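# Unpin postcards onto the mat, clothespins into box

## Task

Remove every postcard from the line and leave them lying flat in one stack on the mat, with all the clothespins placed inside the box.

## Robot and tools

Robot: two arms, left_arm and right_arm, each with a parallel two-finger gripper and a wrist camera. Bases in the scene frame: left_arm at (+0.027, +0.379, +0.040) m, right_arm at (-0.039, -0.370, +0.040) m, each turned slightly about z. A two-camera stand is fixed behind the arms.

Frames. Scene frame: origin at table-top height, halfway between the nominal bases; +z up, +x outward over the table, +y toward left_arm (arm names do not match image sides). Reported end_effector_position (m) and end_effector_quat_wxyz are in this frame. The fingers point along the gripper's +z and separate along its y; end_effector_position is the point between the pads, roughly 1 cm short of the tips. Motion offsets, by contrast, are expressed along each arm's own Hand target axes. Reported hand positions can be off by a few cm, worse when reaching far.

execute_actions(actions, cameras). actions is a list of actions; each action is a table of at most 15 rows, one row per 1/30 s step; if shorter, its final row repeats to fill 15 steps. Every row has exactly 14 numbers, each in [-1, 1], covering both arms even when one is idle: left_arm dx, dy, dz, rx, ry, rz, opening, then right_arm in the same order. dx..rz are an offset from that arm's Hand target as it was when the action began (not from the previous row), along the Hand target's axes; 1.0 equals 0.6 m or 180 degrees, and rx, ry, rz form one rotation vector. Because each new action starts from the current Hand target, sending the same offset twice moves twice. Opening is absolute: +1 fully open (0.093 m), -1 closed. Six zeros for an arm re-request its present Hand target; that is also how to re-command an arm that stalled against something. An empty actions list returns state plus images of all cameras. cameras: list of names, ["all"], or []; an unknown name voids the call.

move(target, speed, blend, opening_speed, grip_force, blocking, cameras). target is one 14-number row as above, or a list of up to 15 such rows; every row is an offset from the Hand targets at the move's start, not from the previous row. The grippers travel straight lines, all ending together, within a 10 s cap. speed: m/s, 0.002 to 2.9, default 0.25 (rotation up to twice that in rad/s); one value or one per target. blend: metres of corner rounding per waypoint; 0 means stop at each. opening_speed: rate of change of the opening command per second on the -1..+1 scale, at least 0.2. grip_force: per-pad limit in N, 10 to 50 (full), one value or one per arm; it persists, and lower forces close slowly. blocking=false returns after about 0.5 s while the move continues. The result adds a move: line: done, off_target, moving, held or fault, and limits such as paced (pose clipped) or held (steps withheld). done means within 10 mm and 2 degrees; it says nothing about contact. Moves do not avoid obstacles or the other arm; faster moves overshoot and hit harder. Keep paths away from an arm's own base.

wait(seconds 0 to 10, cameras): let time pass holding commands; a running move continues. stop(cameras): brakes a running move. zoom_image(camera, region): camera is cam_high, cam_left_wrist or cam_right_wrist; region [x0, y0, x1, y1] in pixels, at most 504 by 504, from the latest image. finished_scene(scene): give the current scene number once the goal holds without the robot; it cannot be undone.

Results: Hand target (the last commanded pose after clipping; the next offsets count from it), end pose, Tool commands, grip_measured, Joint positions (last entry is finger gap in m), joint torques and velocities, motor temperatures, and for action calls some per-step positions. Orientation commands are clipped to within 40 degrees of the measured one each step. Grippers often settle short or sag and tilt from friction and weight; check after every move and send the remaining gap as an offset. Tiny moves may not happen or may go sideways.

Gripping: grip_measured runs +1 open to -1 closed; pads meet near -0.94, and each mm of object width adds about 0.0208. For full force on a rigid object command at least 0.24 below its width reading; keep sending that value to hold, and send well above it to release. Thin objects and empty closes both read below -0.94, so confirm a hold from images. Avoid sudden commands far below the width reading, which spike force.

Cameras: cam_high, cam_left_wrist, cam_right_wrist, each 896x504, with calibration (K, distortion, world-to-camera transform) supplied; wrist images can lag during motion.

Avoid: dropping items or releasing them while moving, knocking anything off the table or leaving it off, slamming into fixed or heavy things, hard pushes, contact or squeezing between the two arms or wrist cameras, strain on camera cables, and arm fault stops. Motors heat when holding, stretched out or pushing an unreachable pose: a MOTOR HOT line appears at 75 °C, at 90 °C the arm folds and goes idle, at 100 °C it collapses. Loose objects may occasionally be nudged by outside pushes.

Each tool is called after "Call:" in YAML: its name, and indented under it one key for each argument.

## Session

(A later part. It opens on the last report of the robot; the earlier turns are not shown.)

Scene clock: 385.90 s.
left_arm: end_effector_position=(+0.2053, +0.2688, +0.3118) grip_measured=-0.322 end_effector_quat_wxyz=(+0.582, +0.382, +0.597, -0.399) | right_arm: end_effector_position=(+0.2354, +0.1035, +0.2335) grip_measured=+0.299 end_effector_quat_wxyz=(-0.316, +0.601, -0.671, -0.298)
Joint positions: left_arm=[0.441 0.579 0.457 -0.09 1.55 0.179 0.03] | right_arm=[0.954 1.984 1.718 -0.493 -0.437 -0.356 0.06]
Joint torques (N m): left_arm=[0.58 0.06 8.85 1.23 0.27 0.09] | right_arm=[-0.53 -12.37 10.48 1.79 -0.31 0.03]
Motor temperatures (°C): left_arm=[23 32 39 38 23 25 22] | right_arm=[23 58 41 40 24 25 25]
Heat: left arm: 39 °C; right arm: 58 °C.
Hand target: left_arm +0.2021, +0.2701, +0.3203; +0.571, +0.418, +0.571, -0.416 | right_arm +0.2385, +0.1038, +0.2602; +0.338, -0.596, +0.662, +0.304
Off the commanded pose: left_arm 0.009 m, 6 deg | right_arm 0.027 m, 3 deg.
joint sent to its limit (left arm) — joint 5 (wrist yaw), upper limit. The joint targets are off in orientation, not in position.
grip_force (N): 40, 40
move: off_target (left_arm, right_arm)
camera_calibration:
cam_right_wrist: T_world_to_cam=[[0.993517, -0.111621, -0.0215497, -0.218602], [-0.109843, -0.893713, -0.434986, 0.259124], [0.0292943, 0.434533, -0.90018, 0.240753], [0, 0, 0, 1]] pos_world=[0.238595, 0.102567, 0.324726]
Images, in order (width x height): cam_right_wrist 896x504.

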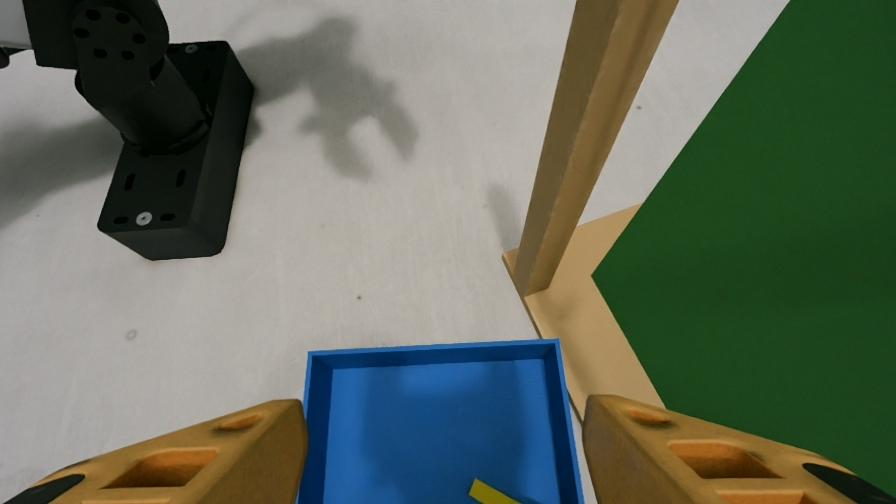

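Call:
move:
  target:
    - [0,0,0,0,0,0,-0.32,-0.089,-0.037,-0.275,0,0,0,0.1]
    - [0.04,-0.02,0.2,0,0,0,-0.32,0.051,-0.301,-0.481,-0.027,0,-0.0196,0.1]
    - [0.083,-0.055,0.455,0,0,0,-0.32,0.051,-0.301,-0.481,-0.027,0,-0.0196,0.1]
    - [0.2,0.071,0.633,-0.056,0,0,-0.32,0.051,-0.301,-0.481,-0.027,0,-0.0196,0.1]
  blend: [0.04,0.04,0.04,0]
  speed: 0.3
  cameras: ["all"]

Scene clock: 400.17 s.
left_arm: end_effector_position=(+0.3553, -0.0713, +0.1917) grip_measured=-0.322 end_effector_quat_wxyz=(+0.592, +0.370, +0.617, -0.363) | right_arm: end_effector_position=(+0.3914, -0.1666, +0.4021) grip_measured=+0.101 end_effector_quat_wxyz=(+0.418, -0.566, +0.643, +0.301)
Joint positions: left_arm=[-0.814 2.07 1.006 1.027 0.216 -0.002 0.03] | right_arm=[0.185 2.261 2.841 -1.553 -0.967 -0.977 0.05]
Joint torques (N m): left_arm=[-0.79 -7.66 8.42 2.1 -0.12 0.07] | right_arm=[-0.03 -8.76 7.43 1.28 -0.63 -0.19]
Motor temperatures (°C): left_arm=[23 31 40 38 23 25 22] | right_arm=[23 60 42 38 24 25 25]
Heat: left arm: 40 °C; right arm: 60 °C.
Hand target: left_arm +0.3583, -0.0785, +0.1995; +0.605, +0.366, +0.606, -0.364 | right_arm +0.3912, -0.1655, +0.4049; +0.322, -0.630, +0.630, +0.321
Off the commanded pose: left_arm 0.011 m, 2 deg | right_arm 0.003 m, 14 deg.
elbow stopped short (right arm): the move would have taken joint 3 (elbow) straighter than the controller allows.
joint sent to its limit (right arm) — joint 4 (wrist pitch), lower limit. The joint targets are off in orientation, not in position.
grip_force (N): 40, 40
move: off_target (left_arm, right_arm)
camera_calibration:
cam_left_wrist: T_world_to_cam=[[-0.892543, -0.45082, -0.0113084, 0.287958], [-0.193088, 0.404701, -0.893831, 0.309044], [0.407534, -0.795599, -0.448261, -0.0298235], [0, 0, 0, 1]] pos_world=[0.328841, -0.0189808, 0.266121]
cam_right_wrist: T_world_to_cam=[[0.978506, -0.188445, 0.0837527, -0.449246], [-0.103594, -0.800359, -0.590503, 0.183848], [0.17831, 0.569135, -0.802677, 0.430259], [0, 0, 0, 1]] pos_world=[0.381916, -0.182389, 0.491548]

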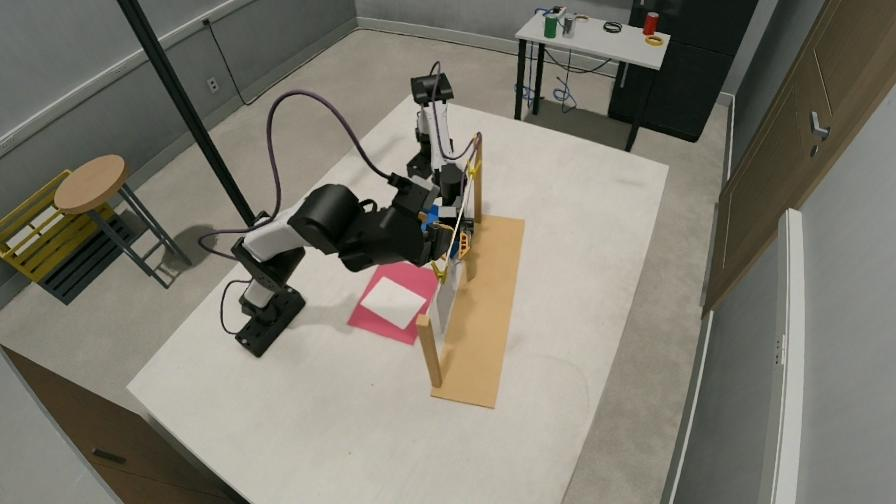

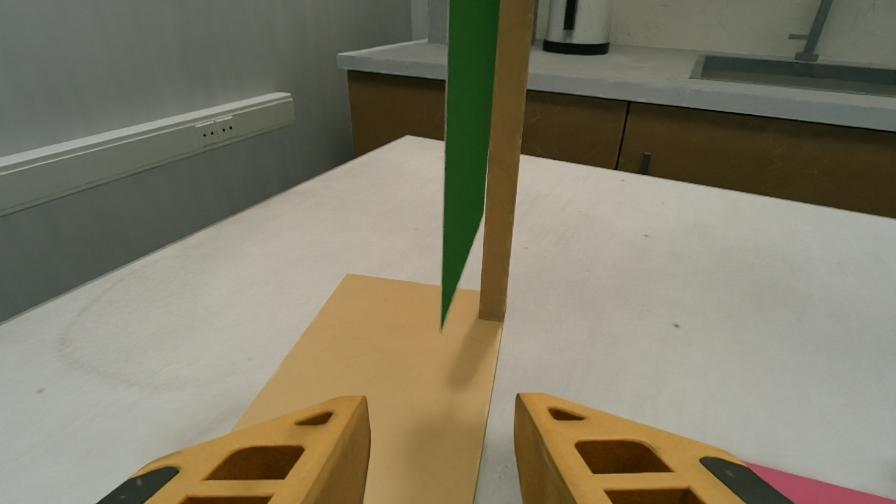

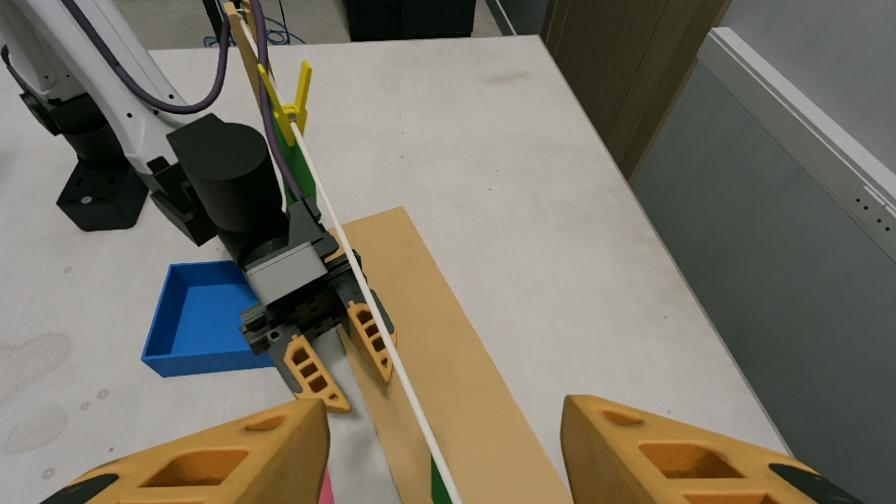

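Call:
move:
  target:
    - [0,-0.007,0.18,0,0,0,-0.32,0,0,0,0,0,0,0.1]
    - [0,-0.007,0.18,0.078,0,0,-0.32,0,0,0,0,0,0,0.1]
  speed: 0.15
  cameras: ["cam_left_wrist","cam_right_wrist"]

Scene clock: 416.77 s.
left_arm: end_effector_position=(+0.4005, -0.1731, +0.1981) grip_measured=-0.322 end_effector_quat_wxyz=(+0.554, +0.434, +0.562, -0.434) | right_arm: end_effector_position=(+0.3914, -0.1666, +0.4021) grip_measured=+0.101 end_effector_quat_wxyz=(+0.418, -0.566, +0.643, +0.301)
Joint positions: left_arm=[-0.803 2.426 1.66 0.756 0.459 -0.002 0.03] | right_arm=[0.185 2.261 2.841 -1.553 -0.967 -0.977 0.05]
Joint torques (N m): left_arm=[0.53 -10.73 9.81 1.76 0.12 0.07] | right_arm=[-0.05 -8.83 7.47 1.29 -0.63 -0.2]
Motor temperatures (°C): left_arm=[23 33 39 42 23 25 22] | right_arm=[23 57 42 37 24 25 25]
Heat: left arm: 42 °C; right arm: 57 °C.
Hand target: left_arm +0.4052, -0.1758, +0.1993; +0.556, +0.437, +0.557, -0.436 | right_arm +0.3912, -0.1655, +0.4049; +0.322, -0.630, +0.630, +0.321
Off the commanded pose: left_arm 0.005 m, 1 deg | right_arm 0.003 m, 14 deg.
joint sent to its limit (right arm) — joint 4 (wrist pitch), lower limit. The joint targets are off in orientation, not in position.
grip_force (N): 40, 40
move: off_target (right_arm)
camera_calibration:
cam_left_wrist: T_world_to_cam=[[-0.971922, -0.234807, -0.0152728, 0.352298], [-0.0859898, 0.41485, -0.905818, 0.326008], [0.219029, -0.879071, -0.423392, -0.0702528], [0, 0, 0, 1]] pos_world=[0.385827, -0.114279, 0.27094]
cam_right_wrist: T_world_to_cam=[[0.978506, -0.188445, 0.0837527, -0.449246], [-0.103594, -0.800359, -0.590503, 0.183848], [0.17831, 0.569135, -0.802677, 0.430259], [0, 0, 0, 1]] pos_world=[0.381916, -0.182389, 0.491548]
Images, in order (width x height): cam_left_wrist 896x504, cam_right_wrist 896x504.

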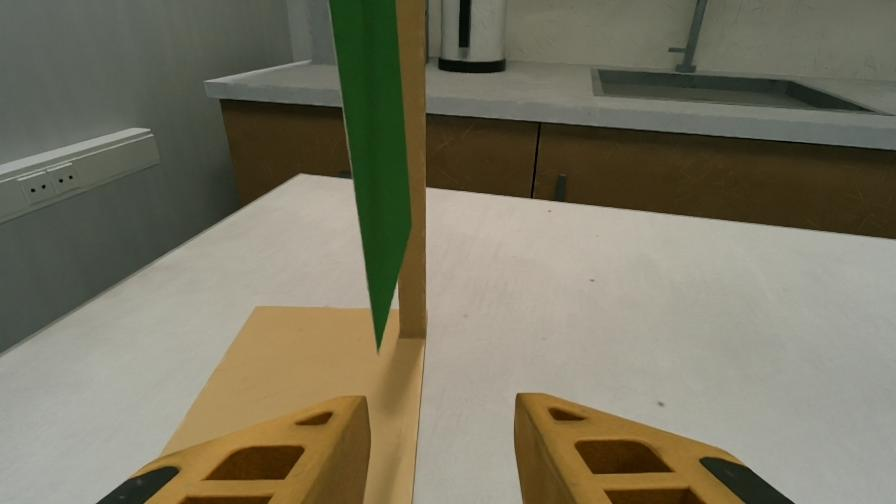

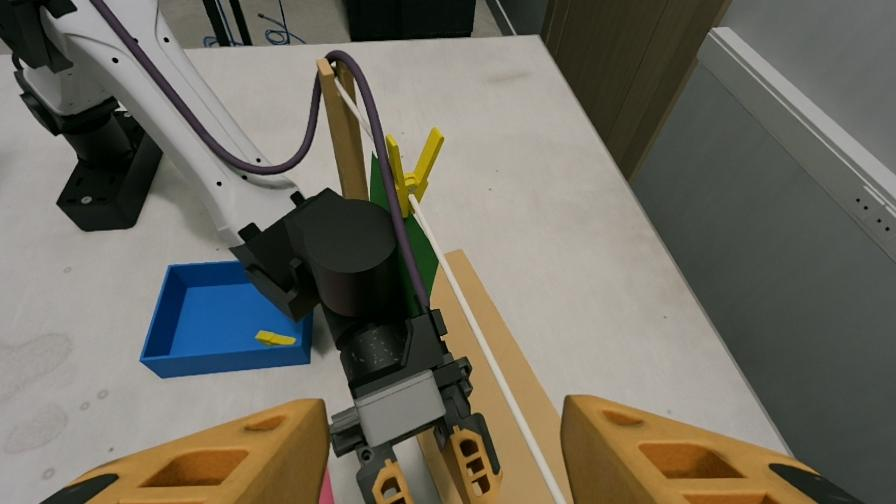

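Call:
wait:
  seconds: 0
  cameras: ["cam_high"]

Call:
zoom_image:
  camera: "cam_high"
  region: [340, 110, 600, 420]

Scene clock: 424.90 s.
left_arm: end_effector_position=(+0.4004, -0.1732, +0.1981) grip_measured=-0.322 end_effector_quat_wxyz=(+0.554, +0.434, +0.562, -0.434) | right_arm: end_effector_position=(+0.3914, -0.1666, +0.4021) grip_measured=+0.101 end_effector_quat_wxyz=(+0.418, -0.566, +0.643, +0.301)
Joint positions: left_arm=[-0.803 2.426 1.66 0.756 0.459 -0.002 0.03] | right_arm=[0.185 2.261 2.841 -1.553 -0.967 -0.977 0.05]
Joint torques (N m): left_arm=[0.62 -10.74 9.89 1.77 0.13 0.07] | right_arm=[-0.06 -8.79 7.41 1.28 -0.63 -0.19]
Motor temperatures (°C): left_arm=[23 34 39 42 23 25 22] | right_arm=[23 56 42 36 24 25 25]
Heat: left arm: 42 °C; right arm: 56 °C.
Hand target: left_arm +0.4052, -0.1758, +0.1993; +0.556, +0.437, +0.557, -0.436 | right_arm +0.3912, -0.1655, +0.4049; +0.322, -0.630, +0.630, +0.321
Tool commands: left_gripper/opening=-0.32 right_gripper/opening=+0.1
Off the commanded pose: left_arm 0.005 m, 1 deg | right_arm 0.003 m, 14 deg.
grip_force (N): 40, 40
Images, in order (width x height): cam_high 896x504.

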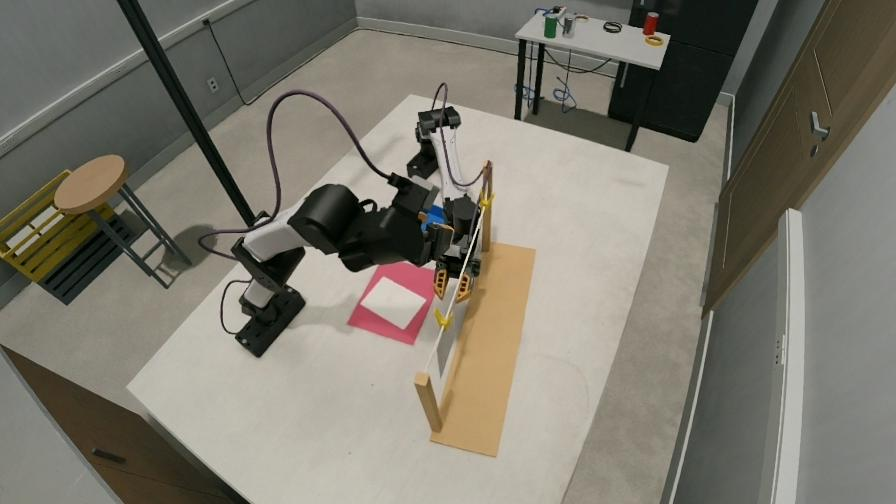

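Scaled by 1.626 from the camera's 896x504 image, which has a finer 1280x720 frame.

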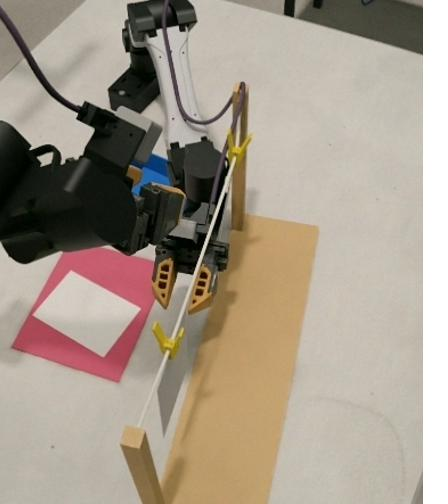

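Call:
move:
  target:
    - [-0.083,-0.022,-0.222,0,0,0,-0.32,0,0,0,0,0,0,0.1]
    - [-0.417,-0.079,-0.408,0,0,0,-0.32,0,0,0,0,0,0,0.1]
  blend: [0.04,0]
  speed: 0.2
  cameras: ["cam_high","cam_right_wrist"]

Call:
zoom_image:
  camera: "cam_high"
  region: [340, 80, 600, 400]

Scene clock: 455.67 s.
left_arm: end_effector_position=(+0.3043, +0.0460, +0.4289) grip_measured=-0.322 end_effector_quat_wxyz=(+0.537, +0.433, +0.578, -0.437) | right_arm: end_effector_position=(+0.3914, -0.1666, +0.4021) grip_measured=+0.101 end_effector_quat_wxyz=(+0.418, -0.566, +0.643, +0.301)
Joint positions: left_arm=[-0.56 1.368 1.238 0.075 0.705 -0.004 0.03] | right_arm=[0.185 2.261 2.841 -1.553 -0.967 -0.977 0.05]
Joint torques (N m): left_arm=[0.62 -6.57 10.07 1.8 0.12 0.12] | right_arm=[-0.05 -8.77 7.46 1.29 -0.63 -0.19]
Heat: left arm: 43 °C; right arm: 53 °C.
Hand target: left_arm +0.3008, +0.0500, +0.4500; +0.556, +0.437, +0.557, -0.436 | right_arm +0.3912, -0.1655, +0.4049; +0.322, -0.630, +0.630, +0.321
Off the commanded pose: left_arm 0.022 m, 3 deg | right_arm 0.003 m, 14 deg.
joint sent to its limit (right arm) — joint 4 (wrist pitch), lower limit. The joint targets are off in orientation, not in position.
grip_force (N): 40, 40
move: off_target (left_arm, right_arm)
camera_calibration:
cam_right_wrist: T_world_to_cam=[[0.978506, -0.188445, 0.0837527, -0.449246], [-0.103594, -0.800359, -0.590503, 0.183848], [0.17831, 0.569135, -0.802677, 0.430259], [0, 0, 0, 1]] pos_world=[0.381916, -0.182389, 0.491548]
Images, in order (width x height): cam_high 896x504, cam_right_wrist 896x504.

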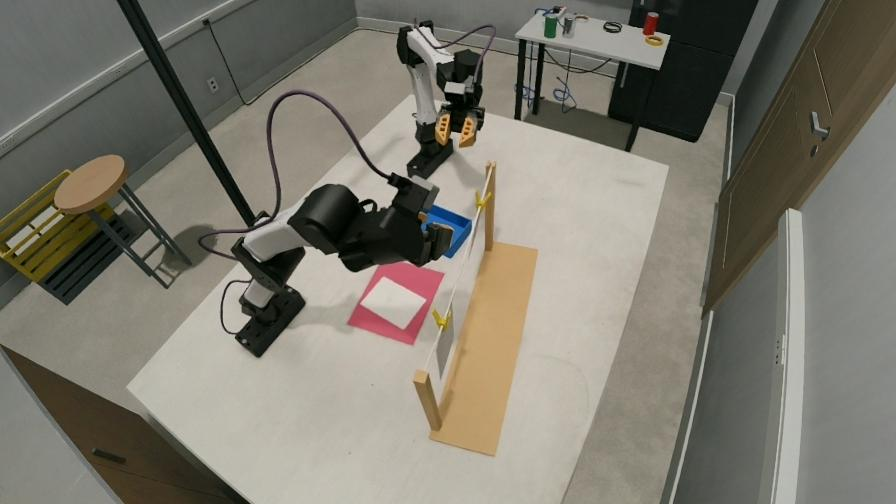

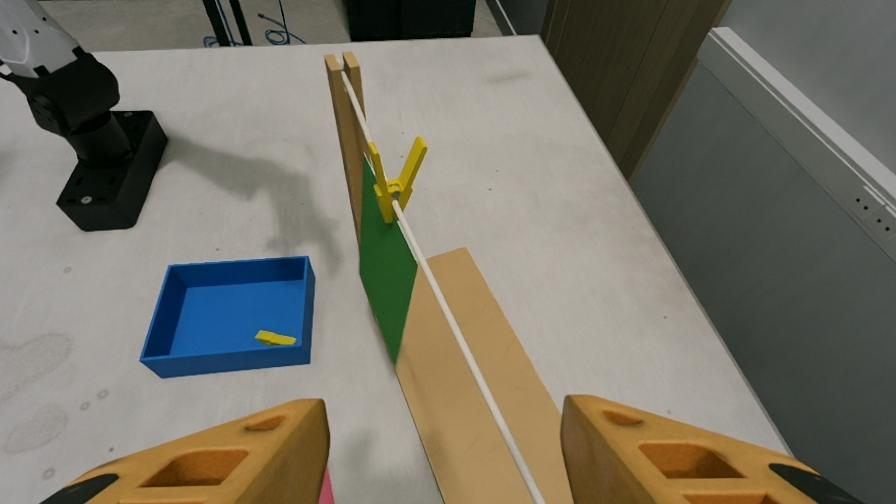

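Scaled by 1.575 from the camera's 896x504 image, which has a finer 1280x720 frame.

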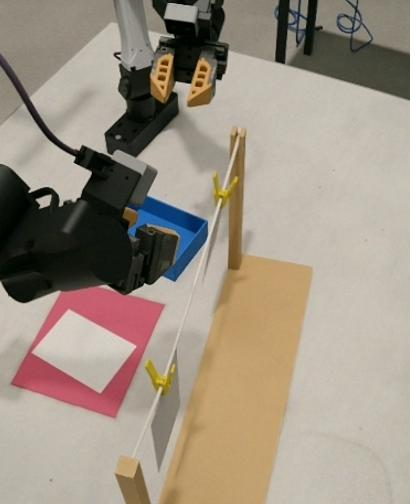

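Call:
move:
  target:
    - [0,0,0,0,0,0,0.1,0.146,0.135,0.096,0.016,-0.1,0.005,-0.32]
    - [0,0,0,0,0,0,0.1,0.236,0.102,0.285,0.032,-0.2,0.0105,-0.32]
    - [0,0,0,0,0,0,0.1,0.225,0.002,0.315,0.032,-0.2,0.0105,-0.32]
  blend: [0.04,0.02,0]
  speed: 0.2
  cameras: ["all"]

Scene clock: 483.63 s.
left_arm: end_effector_position=(+0.3043, +0.0460, +0.4288) grip_measured=+0.098 end_effector_quat_wxyz=(+0.537, +0.433, +0.578, -0.437) | right_arm: end_effector_position=(+0.3933, -0.0963, +0.1912) grip_measured=-0.319 end_effector_quat_wxyz=(+0.530, -0.476, +0.522, +0.468)
Joint positions: left_arm=[-0.56 1.368 1.238 0.075 0.705 -0.004 0.05] | right_arm=[0.29 2.196 1.175 1.025 -1.211 -0.011 0.03]
Joint torques (N m): left_arm=[0.55 -6.52 10.02 1.81 0.09 0.11] | right_arm=[1.03 -8.98 5.38 1.93 -0.02 0.08]
Heat: left arm: 43 °C; right arm: 52 °C.
Hand target: left_arm +0.3008, +0.0500, +0.4501; +0.556, +0.437, +0.557, -0.436 | right_arm +0.3903, -0.0917, +0.1848; +0.526, -0.473, +0.525, +0.473
Off the commanded pose: left_arm 0.022 m, 3 deg | right_arm 0.008 m, 1 deg.
grip_force (N): 40, 40
move: off_target (left_arm); blend cut to 0 m at target 1
camera_calibration:
cam_left_wrist: T_world_to_cam=[[-0.97262, -0.231589, 0.0194051, 0.299095], [-0.121823, 0.436953, -0.891197, 0.439446], [0.197912, -0.86916, -0.453202, 0.259802], [0, 0, 0, 1]] pos_world=[0.293022, 0.10306, 0.503572]
cam_right_wrist: T_world_to_cam=[[0.993145, -0.116638, 0.00770482, -0.404497], [-0.0433627, -0.428831, -0.902344, 0.187611], [0.108551, 0.895824, -0.430949, 0.208366], [0, 0, 0, 1]] pos_world=[0.387241, -0.153385, 0.262201]

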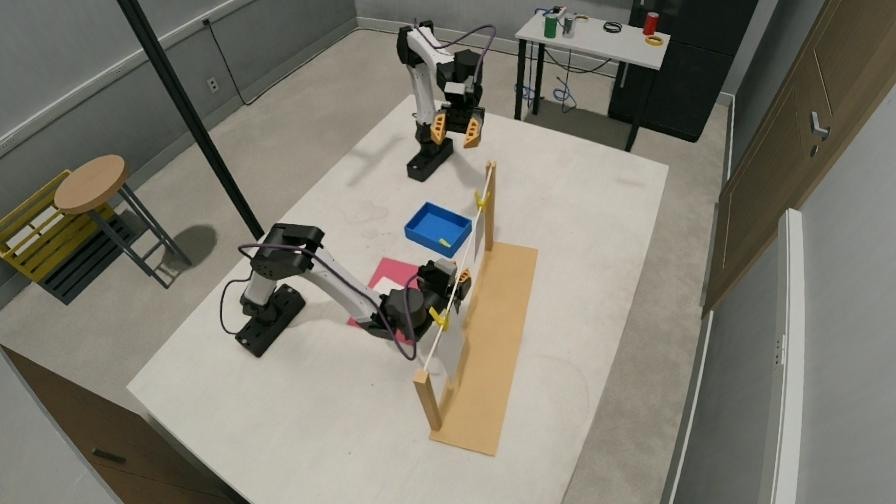

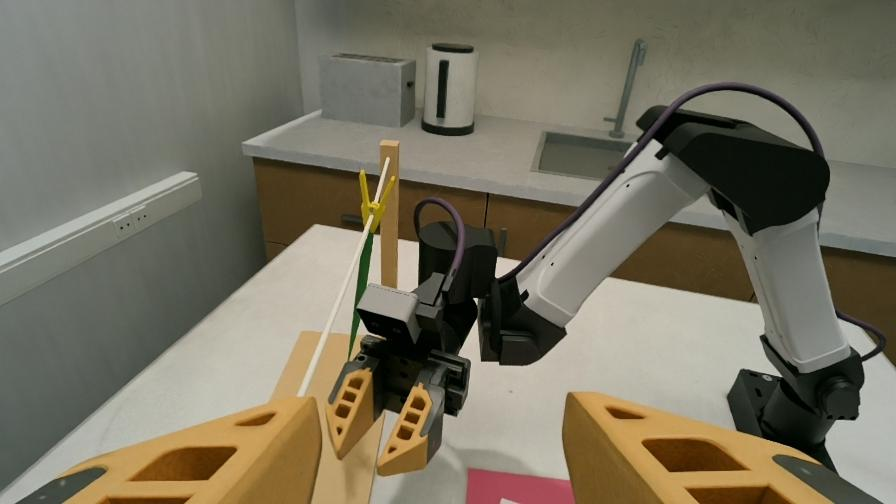

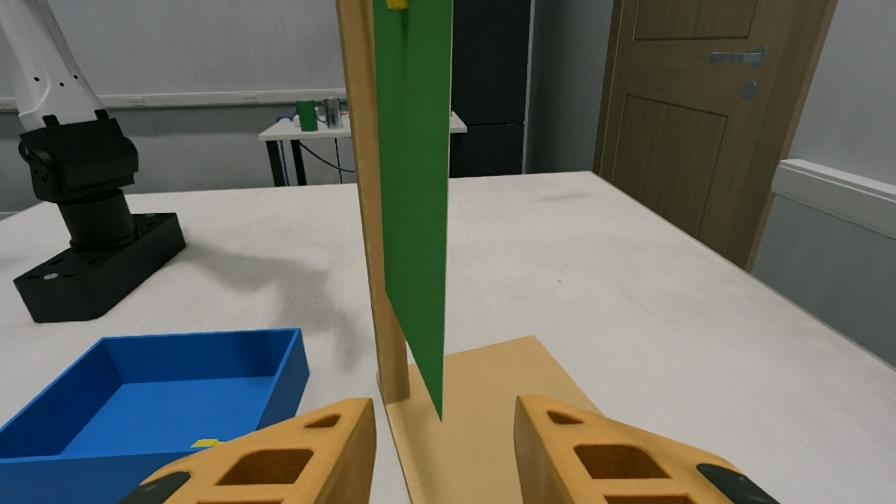

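Call:
move:
  target:
    - [0,0,0,0,0,0,0.1,0.022,0.012,0.143,0,0,0,-0.32]
    - [0,0,0,0,0,0,0.1,0.022,0.012,0.143,-0.044,0,0,-0.32]
    - [0,0,0,0,0,0,0.1,0.022,0.012,0.143,-0.044,0,0,-1]
  speed: 0.12
  cameras: ["all"]

Scene clock: 492.37 s.
left_arm: end_effector_position=(+0.3043, +0.0460, +0.4288) grip_measured=+0.098 end_effector_quat_wxyz=(+0.537, +0.433, +0.578, -0.437) | right_arm: end_effector_position=(+0.3856, -0.0047, +0.1696) grip_measured=-0.989 end_effector_quat_wxyz=(+0.492, -0.509, +0.492, +0.507)
Joint positions: left_arm=[-0.56 1.368 1.238 0.075 0.705 -0.004 0.05] | right_arm=[0.468 2.374 1.412 0.955 -1.175 -0.008 0]
Joint torques (N m): left_arm=[0.49 -6.61 9.94 1.82 0.14 0.11] | right_arm=[-0.79 -10.25 9.06 1.7 -0.18 0.09]
Motor temperatures (°C): left_arm=[23 35 44 41 23 25 22] | right_arm=[23 52 41 36 24 25 24]
Heat: left arm: 44 °C; right arm: 52 °C.
Hand target: left_arm +0.3008, +0.0500, +0.4501; +0.556, +0.437, +0.557, -0.436 | right_arm +0.3923, -0.0057, +0.1717; +0.492, -0.508, +0.491, +0.508
Off the commanded pose: left_arm 0.022 m, 3 deg | right_arm 0.007 m, 0 deg.
grip_force (N): 40, 40
move: off_target (left_arm)
camera_calibration:
cam_left_wrist: T_world_to_cam=[[-0.97262, -0.231589, 0.0194051, 0.299095], [-0.121823, 0.436953, -0.891197, 0.439446], [0.197912, -0.86916, -0.453202, 0.259802], [0, 0, 0, 1]] pos_world=[0.293022, 0.10306, 0.503572]
cam_right_wrist: T_world_to_cam=[[0.999679, 0.0246489, -0.00593698, -0.385515], [0.00537755, -0.434973, -0.900427, 0.18783], [-0.024777, 0.900106, -0.434966, 0.169998], [0, 0, 0, 1]] pos_world=[0.388593, -0.0618125, 0.240782]

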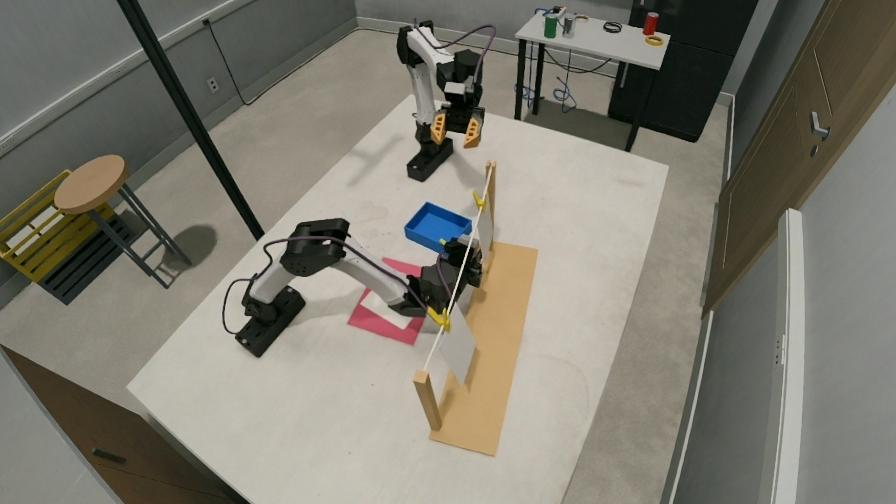

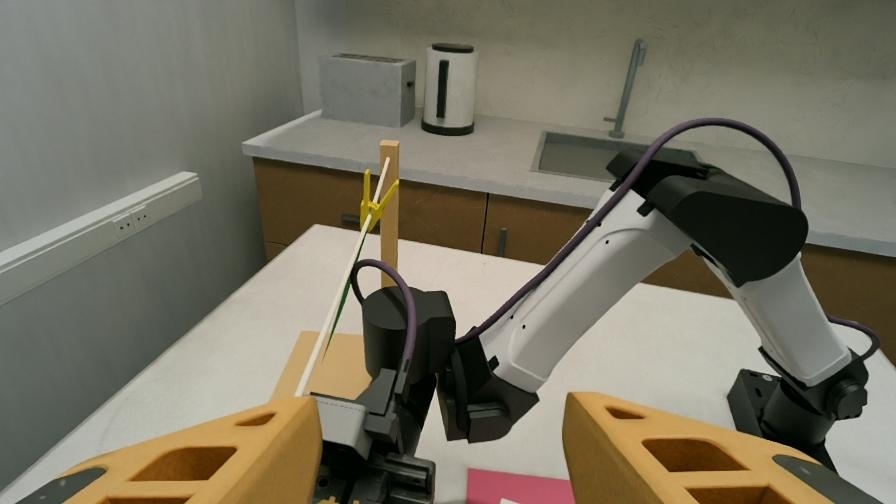

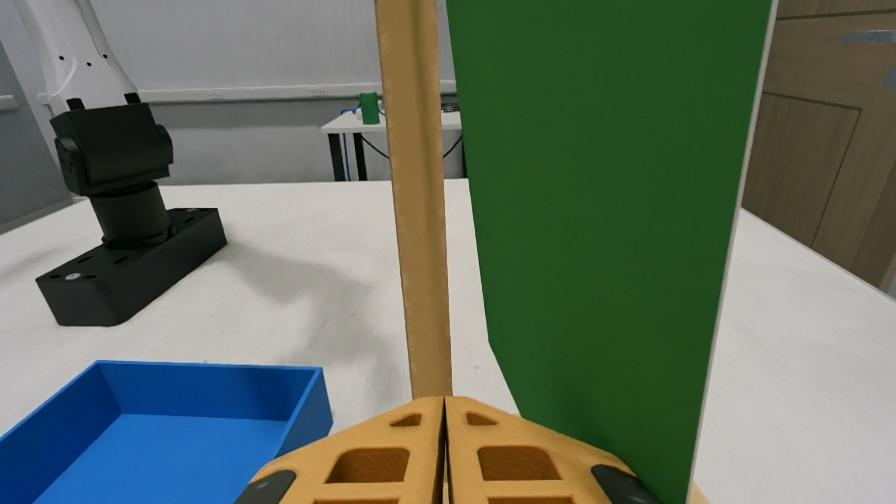

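Call:
move:
  target:
    - [0,0,0,0,0,0,0.1,0,0.006,-0.165,0,0,0,-1]
    - [0,0,0,0,0,0,0.1,0,0.006,-0.165,0.044,0,0,-0.11]
  speed: 0.15
  blend: [0.01,0]
  cameras: ["cam_right_wrist"]

Scene clock: 501.07 s.
left_arm: end_effector_position=(+0.3043, +0.0460, +0.4288) grip_measured=+0.098 end_effector_quat_wxyz=(+0.537, +0.433, +0.578, -0.437) | right_arm: end_effector_position=(+0.3944, -0.1078, +0.1530) grip_measured=-0.111 end_effector_quat_wxyz=(+0.513, -0.467, +0.538, +0.479)
Joint positions: left_arm=[-0.56 1.368 1.238 0.075 0.705 -0.004 0.05] | right_arm=[0.263 2.283 1.161 1.076 -1.243 -0.008 0.04]
Joint torques (N m): left_arm=[0.58 -6.63 10 1.81 0.1 0.11] | right_arm=[0.77 -13.75 5.04 1.92 -0.05 0.09]
Heat: left arm: 44 °C; right arm: 52 °C.
Hand target: left_arm +0.3008, +0.0500, +0.4501; +0.556, +0.437, +0.557, -0.436 | right_arm +0.3918, -0.1047, +0.1714; +0.526, -0.472, +0.525, +0.473
Off the commanded pose: left_arm 0.022 m, 3 deg | right_arm 0.019 m, 2 deg.
grip_force (N): 40, 40
move: off_target (left_arm, right_arm); target 2's new opening was sent with right_arm's hand 0.019 m and 2 deg from that target
camera_calibration:
cam_right_wrist: T_world_to_cam=[[0.99262, -0.113046, -0.0438874, -0.398219], [-0.0895228, -0.438986, -0.894023, 0.164058], [0.0818002, 0.891354, -0.445866, 0.214489], [0, 0, 0, 1]] pos_world=[0.392422, -0.164184, 0.224828]
Images, in order (width x height): cam_right_wrist 896x504.

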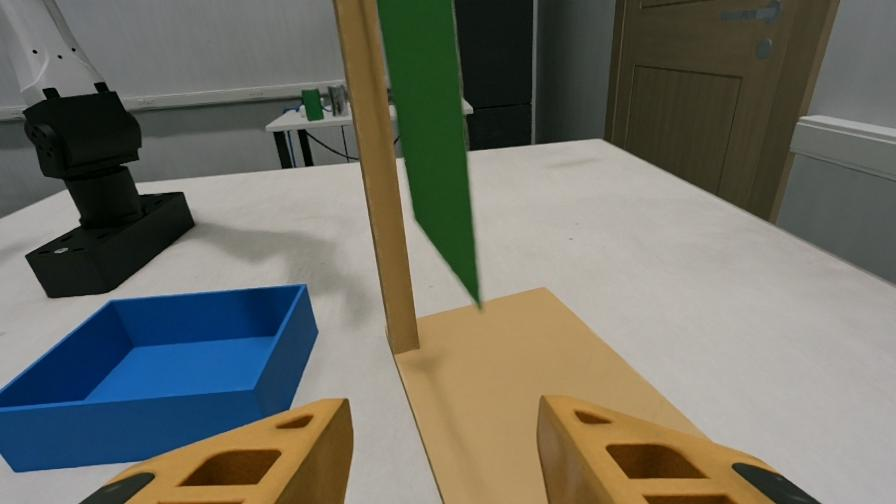

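Call:
move:
  target: [0,0,0,0,0,0,0.1,-0.005,-0.004,0.163,0,0,0,-0.11]
  speed: 0.12
  cameras: ["cam_right_wrist"]

Scene clock: 507.13 s.
left_arm: end_effector_position=(+0.3043, +0.0460, +0.4288) grip_measured=+0.098 end_effector_quat_wxyz=(+0.537, +0.433, +0.578, -0.437) | right_arm: end_effector_position=(+0.3987, -0.0113, +0.1722) grip_measured=-0.111 end_effector_quat_wxyz=(+0.523, -0.475, +0.526, +0.474)
Joint positions: left_arm=[-0.56 1.368 1.238 0.075 0.705 -0.004 0.05] | right_arm=[0.465 2.337 1.353 0.977 -1.046 -0.004 0.04]
Joint torques (N m): left_arm=[0.55 -6.56 10.04 1.84 0.12 0.14] | right_arm=[0.2 -10.06 9.09 1.79 -0.02 0.02]
Heat: left arm: 45 °C; right arm: 54 °C.
Hand target: left_arm +0.3008, +0.0500, +0.4501; +0.556, +0.437, +0.557, -0.436 | right_arm +0.4046, -0.0078, +0.1746; +0.526, -0.473, +0.525, +0.473
Off the commanded pose: left_arm 0.022 m, 3 deg | right_arm 0.007 m, 1 deg.
grip_force (N): 40, 40
move: off_target (left_arm)
camera_calibration:
cam_right_wrist: T_world_to_cam=[[0.994194, -0.107136, -0.0100244, -0.397192], [-0.0556702, -0.432397, -0.899963, 0.211565], [0.0920843, 0.895296, -0.43585, 0.130912], [0, 0, 0, 1]] pos_world=[0.394609, -0.0682788, 0.243477]
Images, in order (width x height): cam_right_wrist 896x504.

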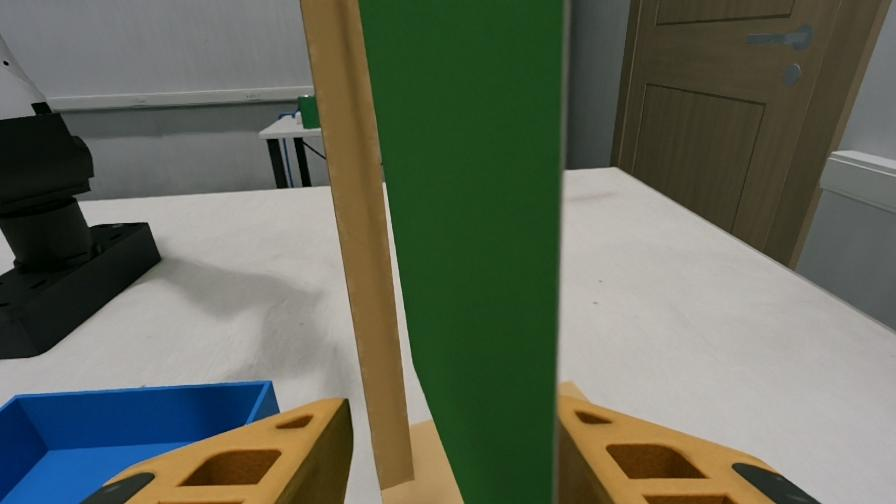

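Call:
move:
  target:
    - [0,0,0,0,0,0,0.1,0.003,-0.014,0.013,0,0,0,-0.11]
    - [0,0,0,0,0,0,0.1,0.003,-0.014,0.013,0,0,0,-1]
  speed: 0.12
  cameras: ["cam_right_wrist","cam_left_wrist"]

Scene clock: 511.83 s.
left_arm: end_effector_position=(+0.3043, +0.0460, +0.4288) grip_measured=+0.098 end_effector_quat_wxyz=(+0.537, +0.433, +0.578, -0.437) | right_arm: end_effector_position=(+0.4100, -0.0067, +0.1703) grip_measured=-0.988 end_effector_quat_wxyz=(+0.524, -0.473, +0.527, +0.473)
Joint positions: left_arm=[-0.56 1.368 1.238 0.075 0.705 -0.004 0.05] | right_arm=[0.465 2.373 1.415 0.95 -1.04 -0.004 0]
Joint torques (N m): left_arm=[0.61 -6.57 9.91 1.8 0.11 0.11] | right_arm=[0.68 -10.36 9.17 1.8 -0.03 0.03]
Heat: left arm: 45 °C; right arm: 54 °C.
Hand target: left_arm +0.3008, +0.0500, +0.4501; +0.556, +0.437, +0.557, -0.436 | right_arm +0.4138, -0.0009, +0.1728; +0.526, -0.473, +0.525, +0.473
Off the commanded pose: left_arm 0.022 m, 3 deg | right_arm 0.007 m, 0 deg.
grip_force (N): 40, 40
move: off_target (left_arm)
camera_calibration:
cam_left_wrist: T_world_to_cam=[[-0.97262, -0.231589, 0.0194051, 0.299095], [-0.121823, 0.436953, -0.891197, 0.439446], [0.197912, -0.86916, -0.453202, 0.259802], [0, 0, 0, 1]] pos_world=[0.293022, 0.10306, 0.503572]
cam_right_wrist: T_world_to_cam=[[0.993513, -0.113222, -0.0106374, -0.407538], [-0.0589113, -0.43241, -0.89975, 0.21371], [0.0972714, 0.89454, -0.436275, 0.122914], [0, 0, 0, 1]] pos_world=[0.405528, -0.0636833, 0.241575]
Images, in order (width x height): cam_left_wrist 896x504, cam_right_wrist 896x504.

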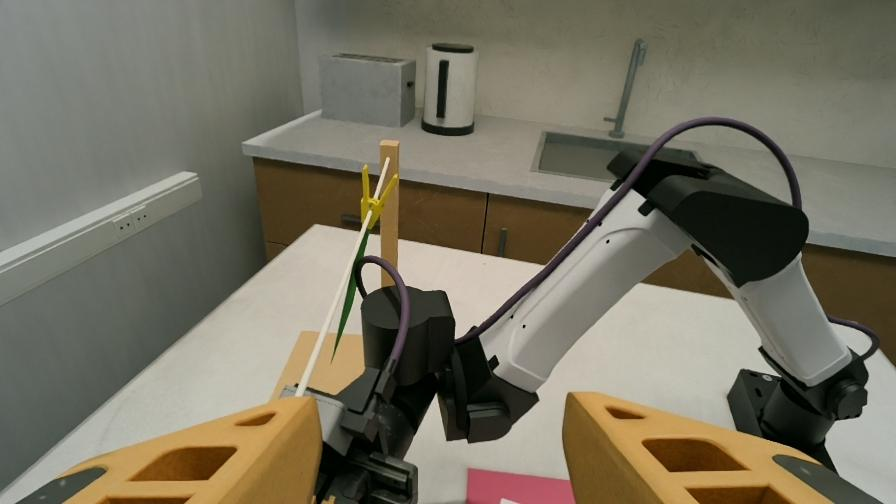

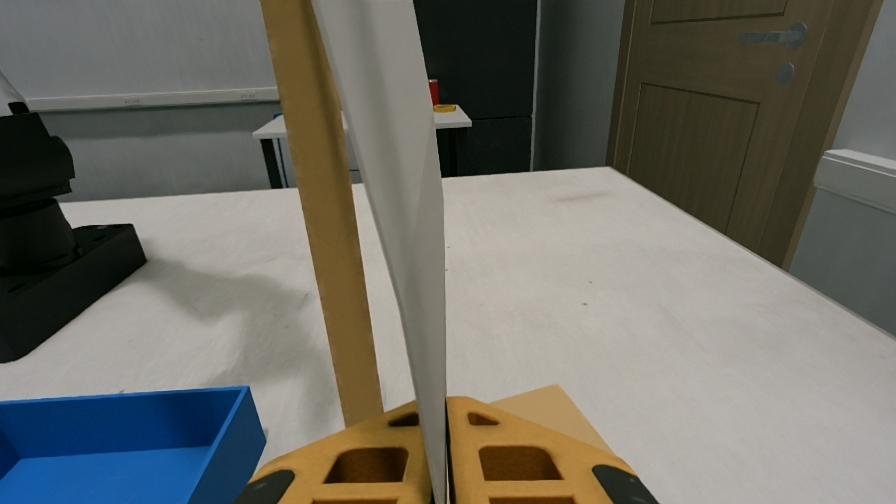

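Call:
move:
  target: [0.058,0.167,0.096,0.031,0.211,0.0107,0.1,0,0.01,0,-0.033,0,0,-1]
  speed: 0.12
  cameras: ["all"]

Scene clock: 527.63 s.
left_arm: end_effector_position=(+0.4060, +0.0172, +0.4115) grip_measured=+0.098 end_effector_quat_wxyz=(+0.389, +0.555, +0.669, -0.304) | right_arm: end_effector_position=(+0.4030, -0.0015, +0.1708) grip_measured=-0.988 end_effector_quat_wxyz=(+0.501, -0.498, +0.503, +0.498)
Joint positions: left_arm=[-0.503 2.248 2.837 -1.292 0.658 0.508 0.05] | right_arm=[0.465 2.404 1.477 0.921 -1.139 -0.004 0]
Joint torques (N m): left_arm=[0.46 -8.92 7.97 1.52 0.17 0.11] | right_arm=[-0.32 -10.52 9.32 1.71 -0.18 0.04]
Heat: left arm: 45 °C; right arm: 54 °C.
Hand target: left_arm +0.4117, +0.0180, +0.4153; +0.330, +0.590, +0.679, -0.287 | right_arm +0.4078, -0.0003, +0.1728; +0.501, -0.499, +0.500, +0.500
Off the commanded pose: left_arm 0.007 m, 8 deg | right_arm 0.005 m, 0 deg.
elbow stopped short (left arm): the move would have taken joint 3 (elbow) straighter than the controller allows.
grip_force (N): 40, 40
move: off_target (left_arm)
camera_calibration:
cam_left_wrist: T_world_to_cam=[[-0.983222, -0.178511, -0.0375201, 0.418431], [-0.126019, 0.813449, -0.567821, 0.311123], [0.131883, -0.553566, -0.822297, 0.380123], [0, 0, 0, 1]] pos_world=[0.400486, 0.0320351, 0.504935]
cam_right_wrist: T_world_to_cam=[[0.999847, -0.0150093, -0.00897473, -0.402666], [-0.014607, -0.434594, -0.900508, 0.198286], [0.00961566, 0.900502, -0.434746, 0.154199], [0, 0, 0, 1]] pos_world=[0.404018, -0.0587266, 0.241981]

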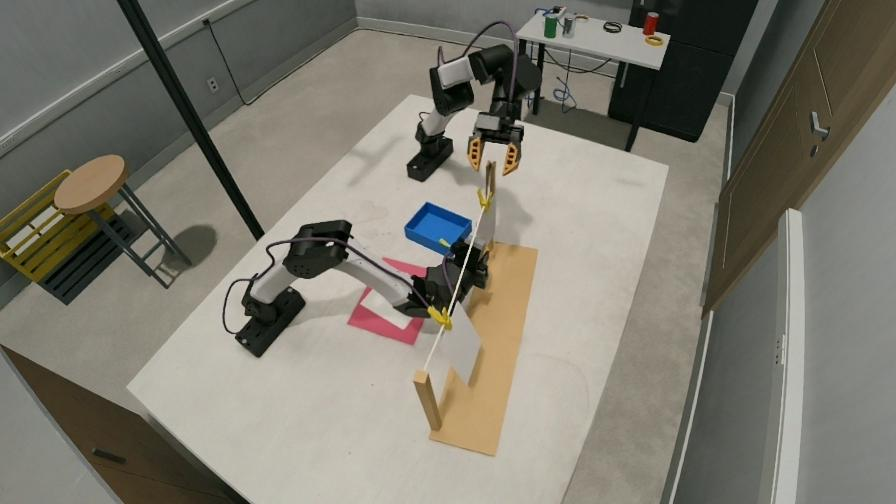

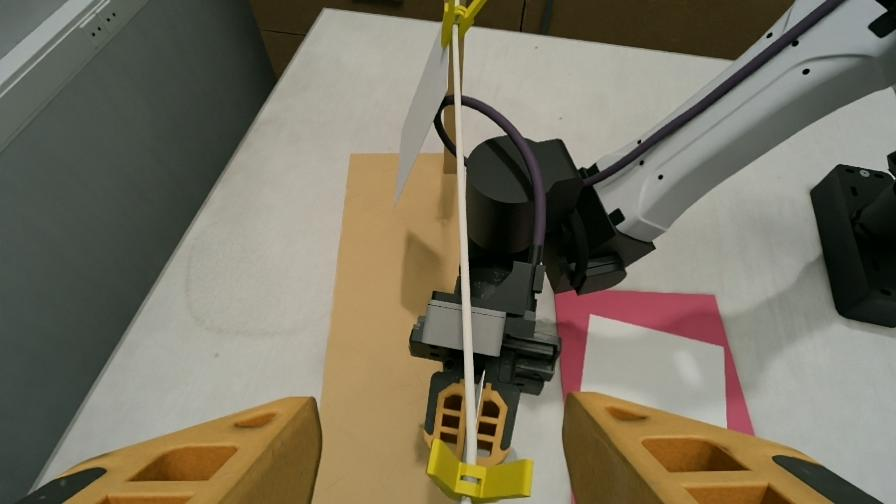

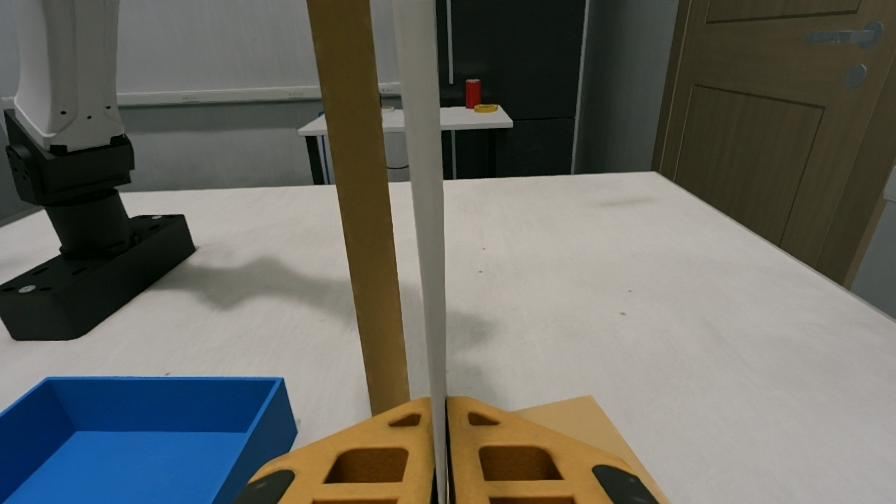

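Call:
move:
  target: [0.077,-0.009,0.0825,0,0,0,0.12,0,0,0,0,0,0,-1]
  speed: 0.1
  cameras: ["cam_left_wrist","cam_right_wrist"]

Scene clock: 538.80 s.
left_arm: end_effector_position=(+0.4055, +0.0081, +0.3494) grip_measured=+0.118 end_effector_quat_wxyz=(+0.323, +0.586, +0.682, -0.295) | right_arm: end_effector_position=(+0.4030, -0.0015, +0.1651) grip_measured=-0.988 end_effector_quat_wxyz=(+0.493, -0.496, +0.510, +0.501)
Joint positions: left_arm=[-0.522 2.248 2.649 -1.283 0.644 0.599 0.051] | right_arm=[0.465 2.41 1.477 0.905 -1.139 -0.004 0]
Joint torques (N m): left_arm=[-0.17 -10.89 4.7 1.44 0.16 0.16] | right_arm=[-0.32 -11.14 9.25 1.87 -0.19 0.03]
Motor temperatures (°C): left_arm=[23 35 44 40 23 25 22] | right_arm=[23 55 42 36 24 25 24]
Heat: left arm: 44 °C; right arm: 55 °C.
Hand target: left_arm +0.4079, +0.0070, +0.3484; +0.330, +0.590, +0.678, -0.287 | right_arm +0.4078, -0.0003, +0.1728; +0.501, -0.499, +0.500, +0.500
Off the commanded pose: left_arm 0.003 m, 1 deg | right_arm 0.009 m, 2 deg.
grip_force (N): 40, 40
move: done
camera_calibration:
cam_left_wrist: T_world_to_cam=[[-0.993063, -0.116776, 0.0137407, 0.399585], [-0.110006, 0.881449, -0.459289, 0.238216], [0.0415221, -0.457615, -0.88818, 0.382951], [0, 0, 0, 1]] pos_world=[0.407117, 0.0119309, 0.444049]
cam_right_wrist: T_world_to_cam=[[0.99945, -0.0148017, -0.0296722, -0.399126], [-0.033159, -0.443019, -0.895899, 0.199837], [0.0001155, 0.89639, -0.443266, 0.156909], [0, 0, 0, 1]] pos_world=[0.405514, -0.0580277, 0.236743]
Images, in order (width x height): cam_left_wrist 896x504, cam_right_wrist 896x504.

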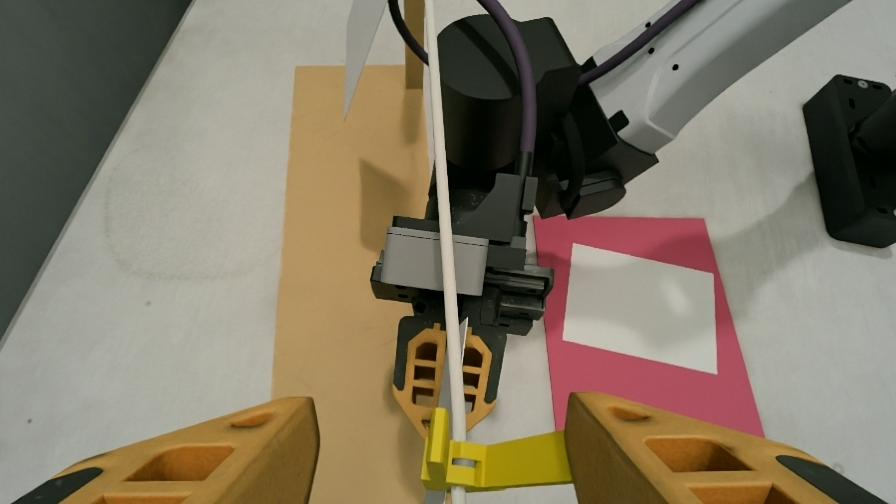

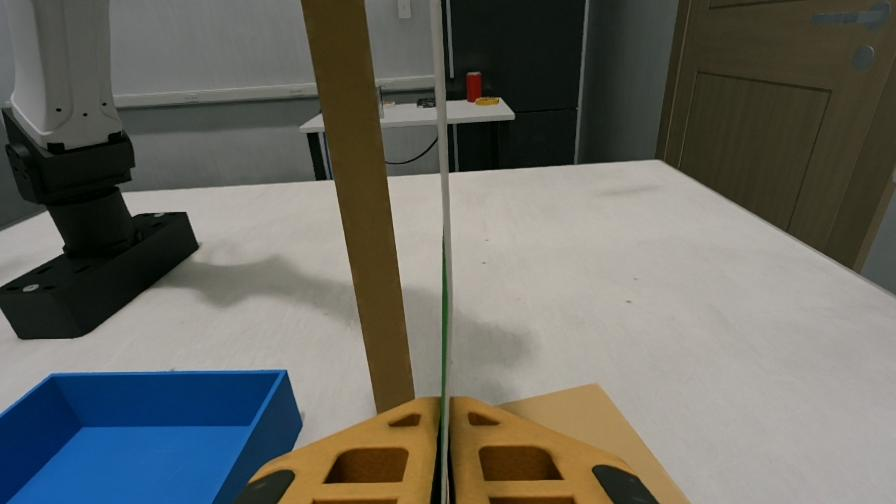

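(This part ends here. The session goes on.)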